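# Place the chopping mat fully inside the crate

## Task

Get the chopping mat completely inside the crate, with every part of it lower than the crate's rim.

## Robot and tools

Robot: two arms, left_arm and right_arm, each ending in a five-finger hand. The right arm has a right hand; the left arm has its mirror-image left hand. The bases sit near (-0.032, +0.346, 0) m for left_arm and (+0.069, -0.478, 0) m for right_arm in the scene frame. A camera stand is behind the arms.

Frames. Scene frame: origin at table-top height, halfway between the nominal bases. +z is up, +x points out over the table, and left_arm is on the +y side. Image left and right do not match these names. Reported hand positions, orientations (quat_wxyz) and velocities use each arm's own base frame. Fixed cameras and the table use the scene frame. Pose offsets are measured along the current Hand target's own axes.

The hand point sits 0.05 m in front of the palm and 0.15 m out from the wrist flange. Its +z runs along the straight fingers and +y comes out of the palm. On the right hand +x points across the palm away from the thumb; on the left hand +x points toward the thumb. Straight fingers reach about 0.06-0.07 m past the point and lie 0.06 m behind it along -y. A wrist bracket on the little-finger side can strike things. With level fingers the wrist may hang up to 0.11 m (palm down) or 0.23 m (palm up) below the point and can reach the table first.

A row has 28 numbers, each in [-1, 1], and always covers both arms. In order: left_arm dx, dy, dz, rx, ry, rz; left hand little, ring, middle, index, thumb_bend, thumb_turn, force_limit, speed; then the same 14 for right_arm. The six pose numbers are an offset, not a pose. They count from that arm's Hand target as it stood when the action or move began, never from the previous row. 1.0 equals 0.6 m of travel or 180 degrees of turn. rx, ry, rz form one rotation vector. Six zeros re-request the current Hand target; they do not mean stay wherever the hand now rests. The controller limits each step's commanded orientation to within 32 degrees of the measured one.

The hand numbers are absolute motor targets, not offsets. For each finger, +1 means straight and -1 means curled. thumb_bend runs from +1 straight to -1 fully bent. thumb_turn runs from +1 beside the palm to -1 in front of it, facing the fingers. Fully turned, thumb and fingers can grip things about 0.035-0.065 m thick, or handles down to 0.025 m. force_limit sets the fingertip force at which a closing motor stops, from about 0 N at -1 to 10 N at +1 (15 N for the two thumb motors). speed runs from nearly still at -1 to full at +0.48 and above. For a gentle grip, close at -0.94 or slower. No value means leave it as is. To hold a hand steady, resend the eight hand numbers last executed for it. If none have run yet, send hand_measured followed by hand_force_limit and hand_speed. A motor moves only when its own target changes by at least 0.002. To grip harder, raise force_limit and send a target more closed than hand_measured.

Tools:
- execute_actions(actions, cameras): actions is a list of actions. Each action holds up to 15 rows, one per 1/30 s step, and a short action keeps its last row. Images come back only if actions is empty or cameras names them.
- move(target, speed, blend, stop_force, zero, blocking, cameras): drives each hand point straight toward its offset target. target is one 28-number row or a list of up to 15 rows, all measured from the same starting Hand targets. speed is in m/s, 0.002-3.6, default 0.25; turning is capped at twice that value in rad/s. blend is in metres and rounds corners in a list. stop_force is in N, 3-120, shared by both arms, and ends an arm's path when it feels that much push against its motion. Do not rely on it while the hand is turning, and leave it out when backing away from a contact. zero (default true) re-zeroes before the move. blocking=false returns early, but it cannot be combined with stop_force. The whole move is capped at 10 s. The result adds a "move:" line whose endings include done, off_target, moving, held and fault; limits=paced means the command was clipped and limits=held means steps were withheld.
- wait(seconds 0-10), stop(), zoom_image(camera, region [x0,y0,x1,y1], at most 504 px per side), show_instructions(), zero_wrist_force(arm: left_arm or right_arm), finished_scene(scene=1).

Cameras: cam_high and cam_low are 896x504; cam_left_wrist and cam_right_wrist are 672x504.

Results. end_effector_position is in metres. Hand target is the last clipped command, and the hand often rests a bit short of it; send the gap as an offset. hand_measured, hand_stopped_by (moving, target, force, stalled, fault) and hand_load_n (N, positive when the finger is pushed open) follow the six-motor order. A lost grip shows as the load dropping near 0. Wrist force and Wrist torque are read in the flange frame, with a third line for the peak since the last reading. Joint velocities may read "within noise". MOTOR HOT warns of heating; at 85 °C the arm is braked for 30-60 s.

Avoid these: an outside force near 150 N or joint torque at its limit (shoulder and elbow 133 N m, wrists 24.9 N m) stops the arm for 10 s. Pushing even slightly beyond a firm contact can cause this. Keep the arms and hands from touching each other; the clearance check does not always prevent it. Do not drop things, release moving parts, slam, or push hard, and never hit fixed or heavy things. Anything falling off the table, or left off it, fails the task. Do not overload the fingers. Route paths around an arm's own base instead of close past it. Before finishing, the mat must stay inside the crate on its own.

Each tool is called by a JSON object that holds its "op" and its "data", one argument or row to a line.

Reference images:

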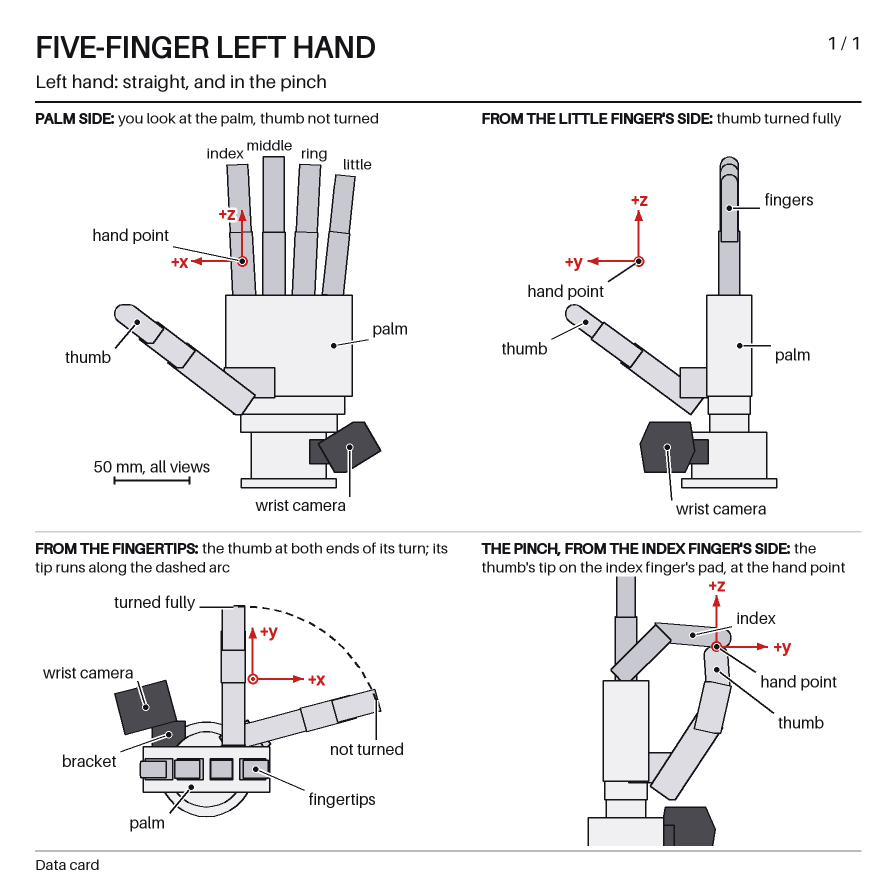

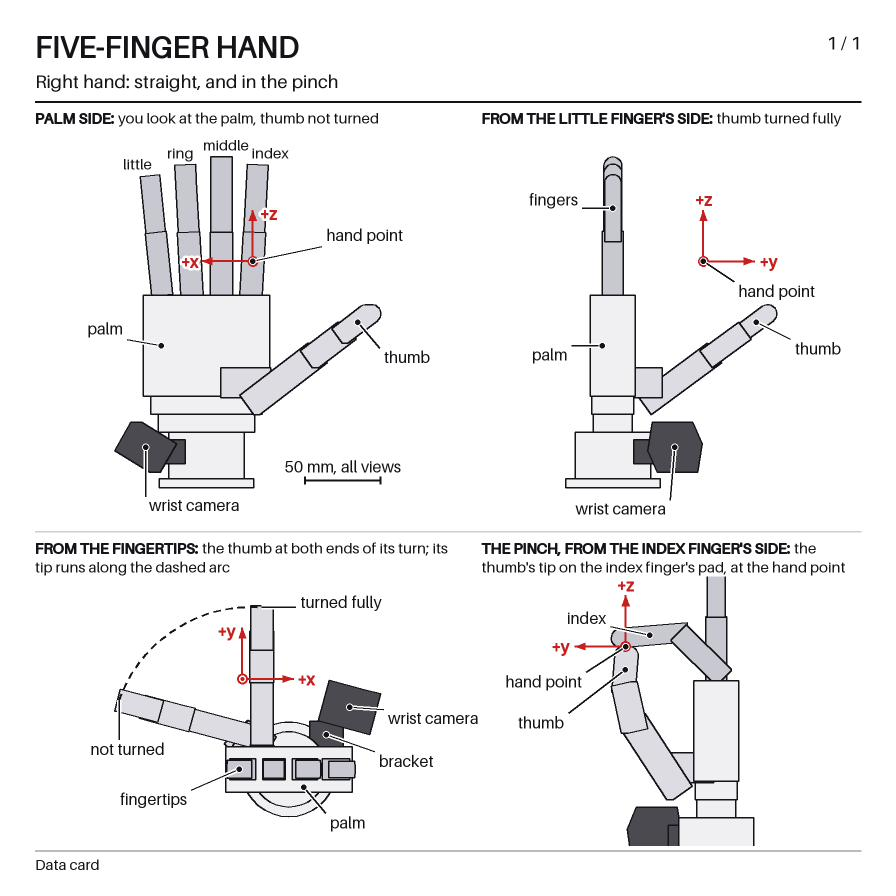

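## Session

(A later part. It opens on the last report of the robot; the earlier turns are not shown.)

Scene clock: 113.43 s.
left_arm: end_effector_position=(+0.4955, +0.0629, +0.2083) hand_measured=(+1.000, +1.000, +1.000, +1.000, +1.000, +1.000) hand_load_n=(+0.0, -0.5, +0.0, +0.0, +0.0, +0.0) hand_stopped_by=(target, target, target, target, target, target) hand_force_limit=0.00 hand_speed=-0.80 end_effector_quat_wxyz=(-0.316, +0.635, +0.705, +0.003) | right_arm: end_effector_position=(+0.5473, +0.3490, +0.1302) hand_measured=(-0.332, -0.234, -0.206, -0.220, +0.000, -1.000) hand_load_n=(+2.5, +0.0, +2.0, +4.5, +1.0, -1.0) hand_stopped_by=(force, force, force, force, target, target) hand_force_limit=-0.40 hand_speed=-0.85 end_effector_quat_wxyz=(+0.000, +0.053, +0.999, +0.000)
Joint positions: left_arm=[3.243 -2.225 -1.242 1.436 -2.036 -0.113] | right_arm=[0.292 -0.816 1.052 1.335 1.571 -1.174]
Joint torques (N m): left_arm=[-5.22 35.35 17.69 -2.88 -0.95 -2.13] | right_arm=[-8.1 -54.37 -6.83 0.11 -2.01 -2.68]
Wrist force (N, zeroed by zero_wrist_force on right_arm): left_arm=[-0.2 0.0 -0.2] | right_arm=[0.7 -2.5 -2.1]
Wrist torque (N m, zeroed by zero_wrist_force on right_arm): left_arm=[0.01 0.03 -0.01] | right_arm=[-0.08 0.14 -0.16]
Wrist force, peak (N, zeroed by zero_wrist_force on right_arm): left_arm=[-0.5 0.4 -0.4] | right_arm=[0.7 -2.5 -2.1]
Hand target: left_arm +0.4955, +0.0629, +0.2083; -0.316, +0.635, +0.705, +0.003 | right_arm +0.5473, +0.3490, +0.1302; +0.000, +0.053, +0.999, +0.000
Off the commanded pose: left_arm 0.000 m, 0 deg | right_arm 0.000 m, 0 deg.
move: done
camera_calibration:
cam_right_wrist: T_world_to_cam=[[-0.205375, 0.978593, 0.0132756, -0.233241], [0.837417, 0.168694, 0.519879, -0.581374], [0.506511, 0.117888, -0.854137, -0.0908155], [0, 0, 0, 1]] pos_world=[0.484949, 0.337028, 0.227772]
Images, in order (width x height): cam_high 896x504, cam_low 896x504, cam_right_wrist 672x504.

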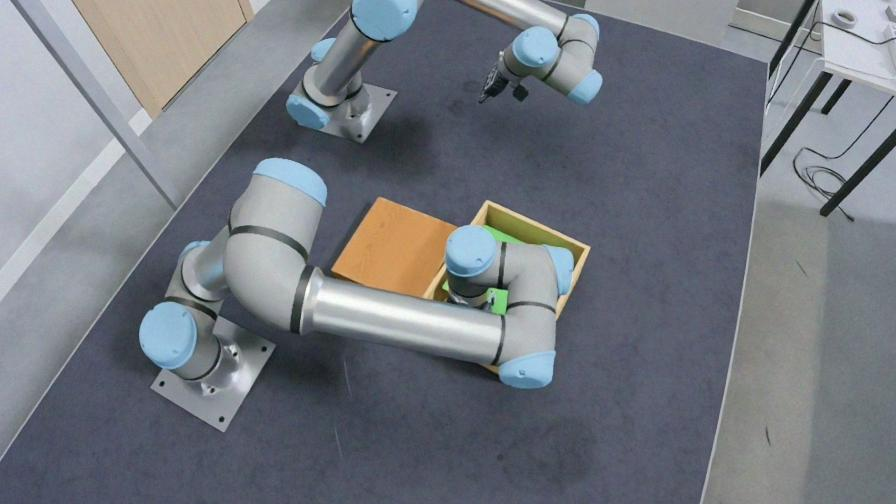

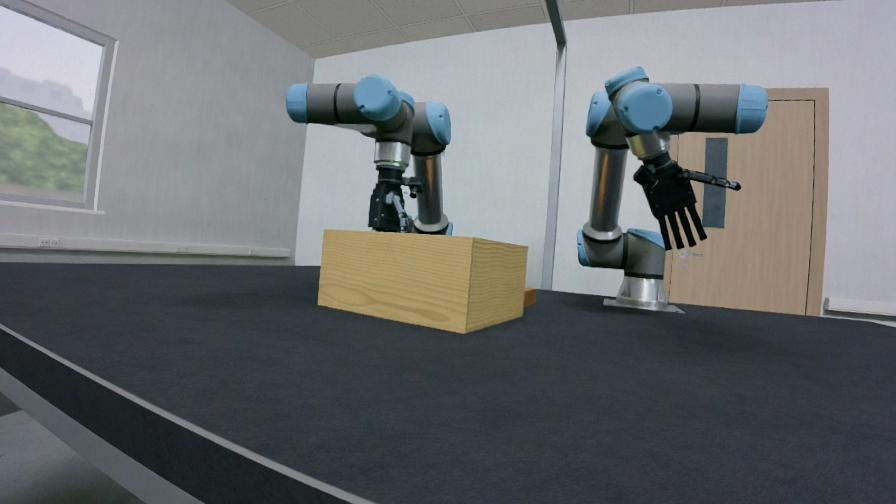

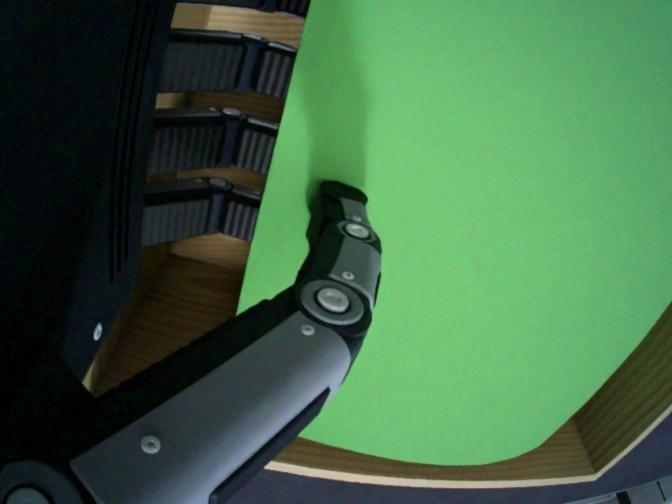

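{"op": "move", "data": {
  "target": [0,0,0,0,0,0,1,1,1,1,1,1,0,-0.8,0,0,0,0,0,0,-0.6,-0.6,-0.6,-0.6,1,-1,-0.4,-0.5],
  "cameras": ["cam_right_wrist"]
}}

Scene clock: 117.90 s.
left_arm: end_effector_position=(+0.4955, +0.0629, +0.2083) hand_measured=(+1.000, +1.000, +1.000, +1.000, +1.000, +1.000) hand_load_n=(+0.0, +0.0, +0.0, +0.0, +0.0, +0.0) hand_stopped_by=(target, target, target, target, target, target) hand_force_limit=0.00 hand_speed=-0.80 end_effector_quat_wxyz=(-0.316, +0.635, +0.705, +0.003) | right_arm: end_effector_position=(+0.5473, +0.3490, +0.1302) hand_measured=(-0.332, -0.234, -0.206, -0.220, +1.000, -1.000) hand_load_n=(+1.5, +0.0, +0.5, +0.0, +0.0, +0.0) hand_stopped_by=(force, force, force, force, target, target) hand_force_limit=-0.40 hand_speed=-0.50 end_effector_quat_wxyz=(+0.000, +0.053, +0.999, +0.000)
Joint positions: left_arm=[3.243 -2.225 -1.242 1.436 -2.036 -0.113] | right_arm=[0.292 -0.816 1.052 1.334 1.571 -1.174]
Joint torques (N m): left_arm=[-4.74 34.55 17.69 -2.88 -0.9 -2.18] | right_arm=[-0.71 -48.38 -17.66 1.83 -0.42 -2.13]
Wrist force (N, zeroed by zero_wrist_force on right_arm): left_arm=[-0.2 0.2 -0.2] | right_arm=[-0.2 -0.9 -0.4]
Wrist torque (N m, zeroed by zero_wrist_force on right_arm): left_arm=[0.03 0.03 -0.02] | right_arm=[0.03 0.12 0.03]
Wrist force, peak (N, zeroed by zero_wrist_force on right_arm): left_arm=[-0.3 0.5 -0.3] | right_arm=[0.8 -5.9 -2.5]
Hand target: left_arm +0.4955, +0.0629, +0.2083; -0.316, +0.635, +0.705, +0.003 | right_arm +0.5473, +0.3490, +0.1302; +0.000, +0.053, +0.999, +0.000
Off the commanded pose: left_arm 0.000 m, 0 deg | right_arm 0.000 m, 0 deg.
move: done
camera_calibration:
cam_right_wrist: T_world_to_cam=[[-0.205315, 0.978602, 0.0135451, -0.233335], [0.837412, 0.168496, 0.519952, -0.58132], [0.506544, 0.118097, -0.854088, -0.0909136], [0, 0, 0, 1]] pos_world=[0.484949, 0.337029, 0.227771]
Images, in order (width x height): cam_right_wrist 672x504.

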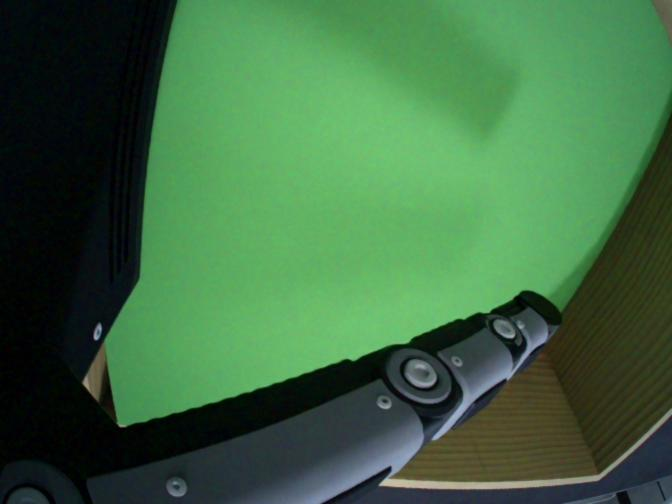

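{"op": "move", "data": {
  "target": [0,0,0,0,0,0,1,1,1,1,1,1,0,-0.8,0,0,0,0,0,0,1,1,1,1,1,-1,-0.4,-0.6],
  "cameras": ["cam_right_wrist","cam_low"]
}}

Scene clock: 120.93 s.
left_arm: end_effector_position=(+0.4955, +0.0629, +0.2083) hand_measured=(+1.000, +1.000, +1.000, +1.000, +1.000, +1.000) hand_load_n=(+0.0, +0.0, +0.0, +0.0, +0.0, +0.0) hand_stopped_by=(target, target, target, target, target, target) hand_force_limit=0.00 hand_speed=-0.80 end_effector_quat_wxyz=(-0.316, +0.635, +0.705, +0.003) | right_arm: end_effector_position=(+0.5473, +0.3490, +0.1302) hand_measured=(+1.000, +1.000, +1.000, +1.000, +1.000, -1.000) hand_load_n=(+0.0, +0.0, +0.0, +0.0, +0.0, +0.0) hand_stopped_by=(target, target, target, target, target, target) hand_force_limit=-0.40 hand_speed=-0.60 end_effector_quat_wxyz=(+0.000, +0.053, +0.999, +0.000)
Joint positions: left_arm=[3.243 -2.225 -1.242 1.436 -2.036 -0.113] | right_arm=[0.292 -0.816 1.052 1.334 1.571 -1.174]
Joint torques (N m): left_arm=[-4.83 35.5 17.89 -2.84 -1 -2.17] | right_arm=[10.62 -39.89 -24.44 2.95 -1.27 0.14]
Wrist force (N, zeroed by zero_wrist_force on right_arm): left_arm=[-0.1 0.3 0.0] | right_arm=[0.4 -2.5 -1.5]
Wrist torque (N m, zeroed by zero_wrist_force on right_arm): left_arm=[0.04 0.01 -0.01] | right_arm=[-0.05 0.17 -0.07]
Wrist force, peak (N, zeroed by zero_wrist_force on right_arm): left_arm=[-0.5 0.4 -0.3] | right_arm=[0.5 -2.6 -1.7]
Hand target: left_arm +0.4955, +0.0629, +0.2083; -0.316, +0.635, +0.705, +0.003 | right_arm +0.5473, +0.3490, +0.1302; +0.000, +0.053, +0.999, +0.000
Off the commanded pose: left_arm 0.000 m, 0 deg | right_arm 0.000 m, 0 deg.
move: done
camera_calibration:
cam_right_wrist: T_world_to_cam=[[-0.205396, 0.978586, 0.0134933, -0.233278], [0.837392, 0.168592, 0.519953, -0.581343], [0.506543, 0.118096, -0.854089, -0.0909128], [0, 0, 0, 1]] pos_world=[0.484949, 0.337028, 0.227771]
Images, in order (width x height): cam_low 896x504, cam_right_wrist 672x504.

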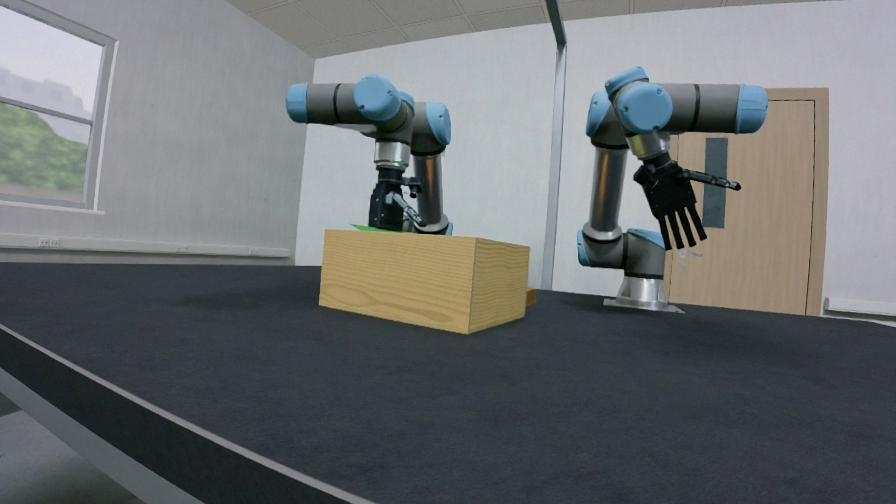

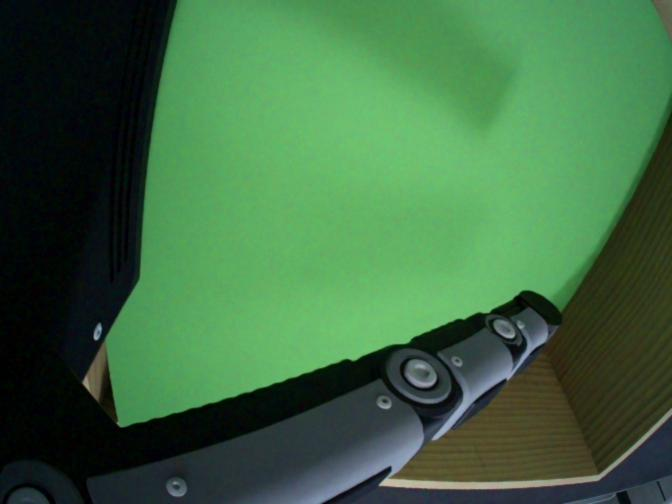

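{"op": "move", "data": {
  "target": [0,0,0,0,0,0,1,1,1,1,1,1,0,-0.8,0,0.01,-0.2333,0,0,0,1,1,1,1,1,-1,-0.4,-0.6],
  "speed": 0.08,
  "cameras": ["all"]
}}

Scene clock: 124.57 s.
left_arm: end_effector_position=(+0.4955, +0.0629, +0.2083) hand_measured=(+1.000, +1.000, +1.000, +1.000, +1.000, +1.000) hand_load_n=(+0.0, +0.0, +0.0, +0.0, +0.0, +0.0) hand_stopped_by=(target, target, target, target, target, target) hand_force_limit=0.00 hand_speed=-0.80 end_effector_quat_wxyz=(-0.316, +0.635, +0.705, +0.003) | right_arm: end_effector_position=(+0.5479, +0.3550, +0.2701) hand_measured=(+1.000, +1.000, +1.000, +1.000, +1.000, -1.000) hand_load_n=(+0.0, +0.0, +0.0, +0.0, +0.0, +0.0) hand_stopped_by=(target, target, target, target, target, target) hand_force_limit=-0.40 hand_speed=-0.60 end_effector_quat_wxyz=(+0.000, +0.053, +0.999, +0.000)
Joint positions: left_arm=[3.243 -2.225 -1.242 1.436 -2.036 -0.113] | right_arm=[0.302 -0.832 0.72 1.682 1.571 -1.164]
Joint torques (N m): left_arm=[-5.13 34.98 17.18 -2.87 -0.93 -2.2] | right_arm=[10.03 -38.68 -26.97 4.09 1.45 2.76]
Wrist force (N, zeroed by zero_wrist_force on right_arm): left_arm=[-0.2 0.3 -0.2] | right_arm=[-0.4 0.6 -0.4]
Wrist torque (N m, zeroed by zero_wrist_force on right_arm): left_arm=[0.05 0.02 -0.01] | right_arm=[0.07 0.14 -0.08]
Wrist force, peak (N, zeroed by zero_wrist_force on right_arm): left_arm=[-0.4 0.2 -0.6] | right_arm=[0.5 -2.5 -1.6]
Hand target: left_arm +0.4955, +0.0629, +0.2083; -0.316, +0.635, +0.705, +0.003 | right_arm +0.5479, +0.3550, +0.2702; +0.000, +0.053, +0.999, +0.000
Off the commanded pose: left_arm 0.000 m, 0 deg | right_arm 0.000 m, 0 deg.
move: done
camera_calibration:
cam_right_wrist: T_world_to_cam=[[-0.205396, 0.978586, 0.0134933, -0.240934], [0.837392, 0.168592, 0.519953, -0.655515], [0.506543, 0.118096, -0.854089, 0.0276123], [0, 0, 0, 1]] pos_world=[0.485449, 0.343028, 0.367671]

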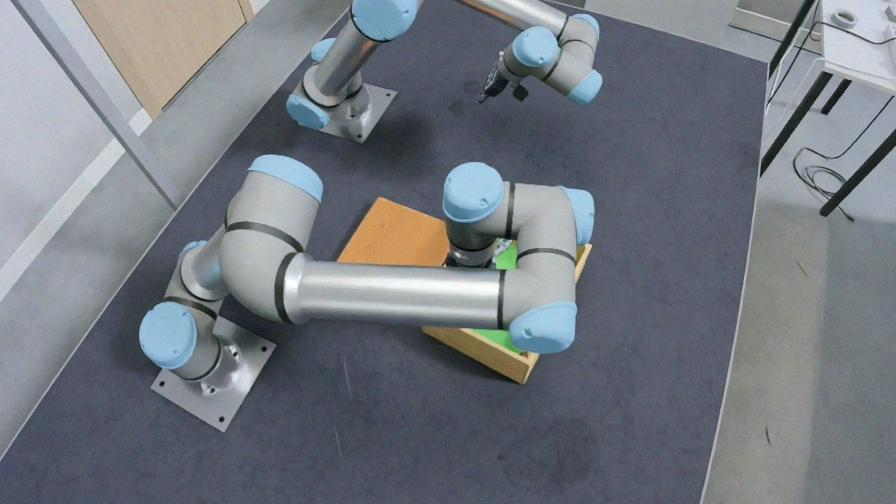

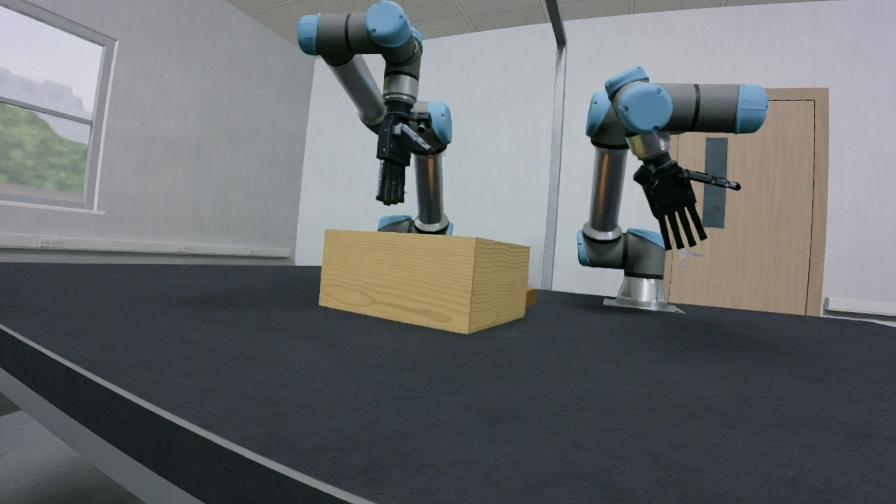

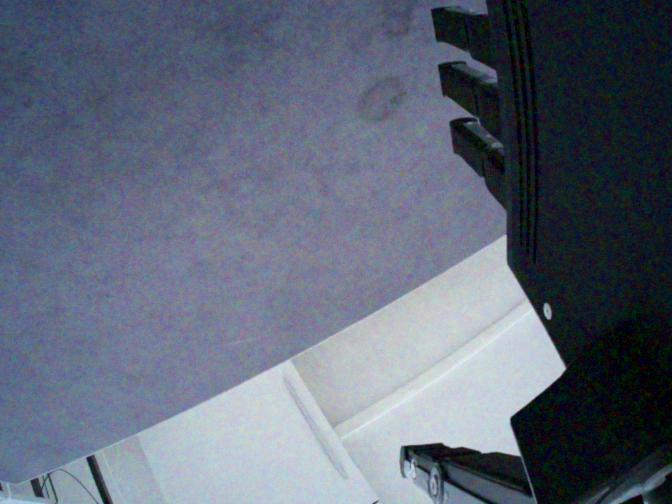

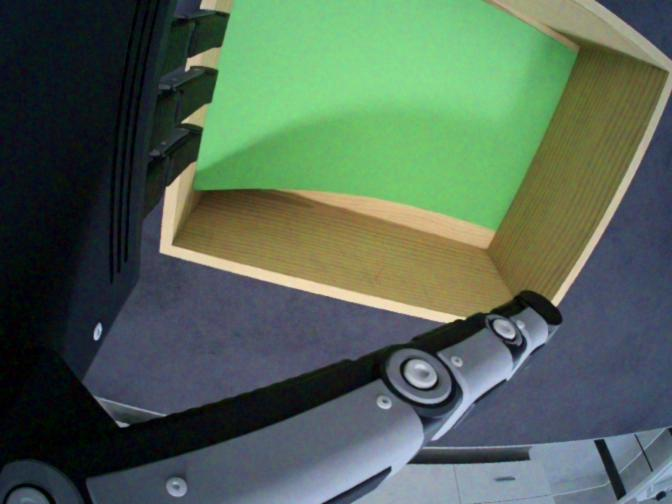

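{"op": "zoom_image", "data": {
  "camera": "cam_right_wrist",
  "region": [140, 0, 400, 280]
}}

{"op": "zoom_image", "data": {
  "camera": "cam_low",
  "region": [300, 180, 560, 350]
}}

{"op": "zoom_image", "data": {
  "camera": "cam_high",
  "region": [400, 200, 620, 400]
}}

Scaled by 1.800 from the camera's 672x504 image, which has a finer 960x720 frame.

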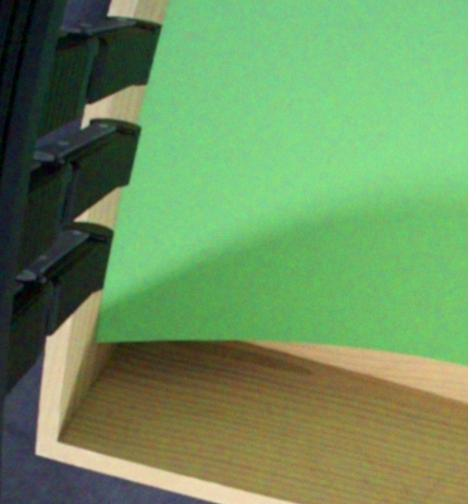

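Scaled by 1.938 from the camera's 896x504 image, which has a finer 1280x720 frame.

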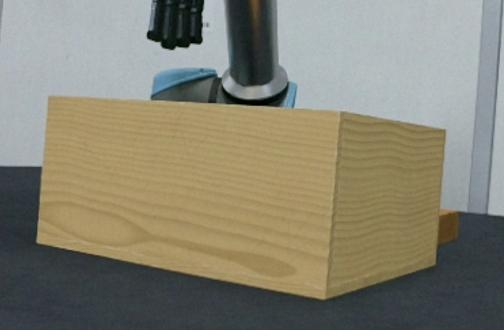

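Scaled by 2.291 from the camera's 896x504 image, which has a finer 1280x720 frame.

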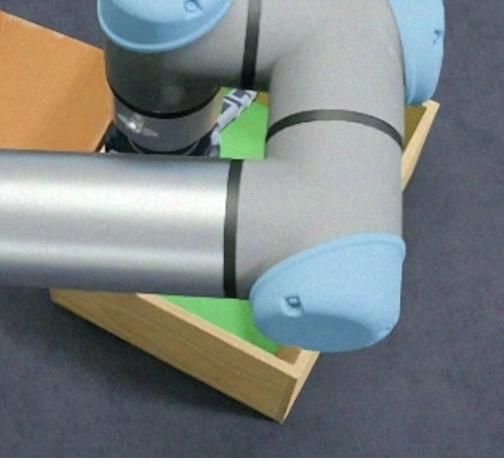

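{"op": "finished_scene", "data": {

}}

The scene is finished: the task was done.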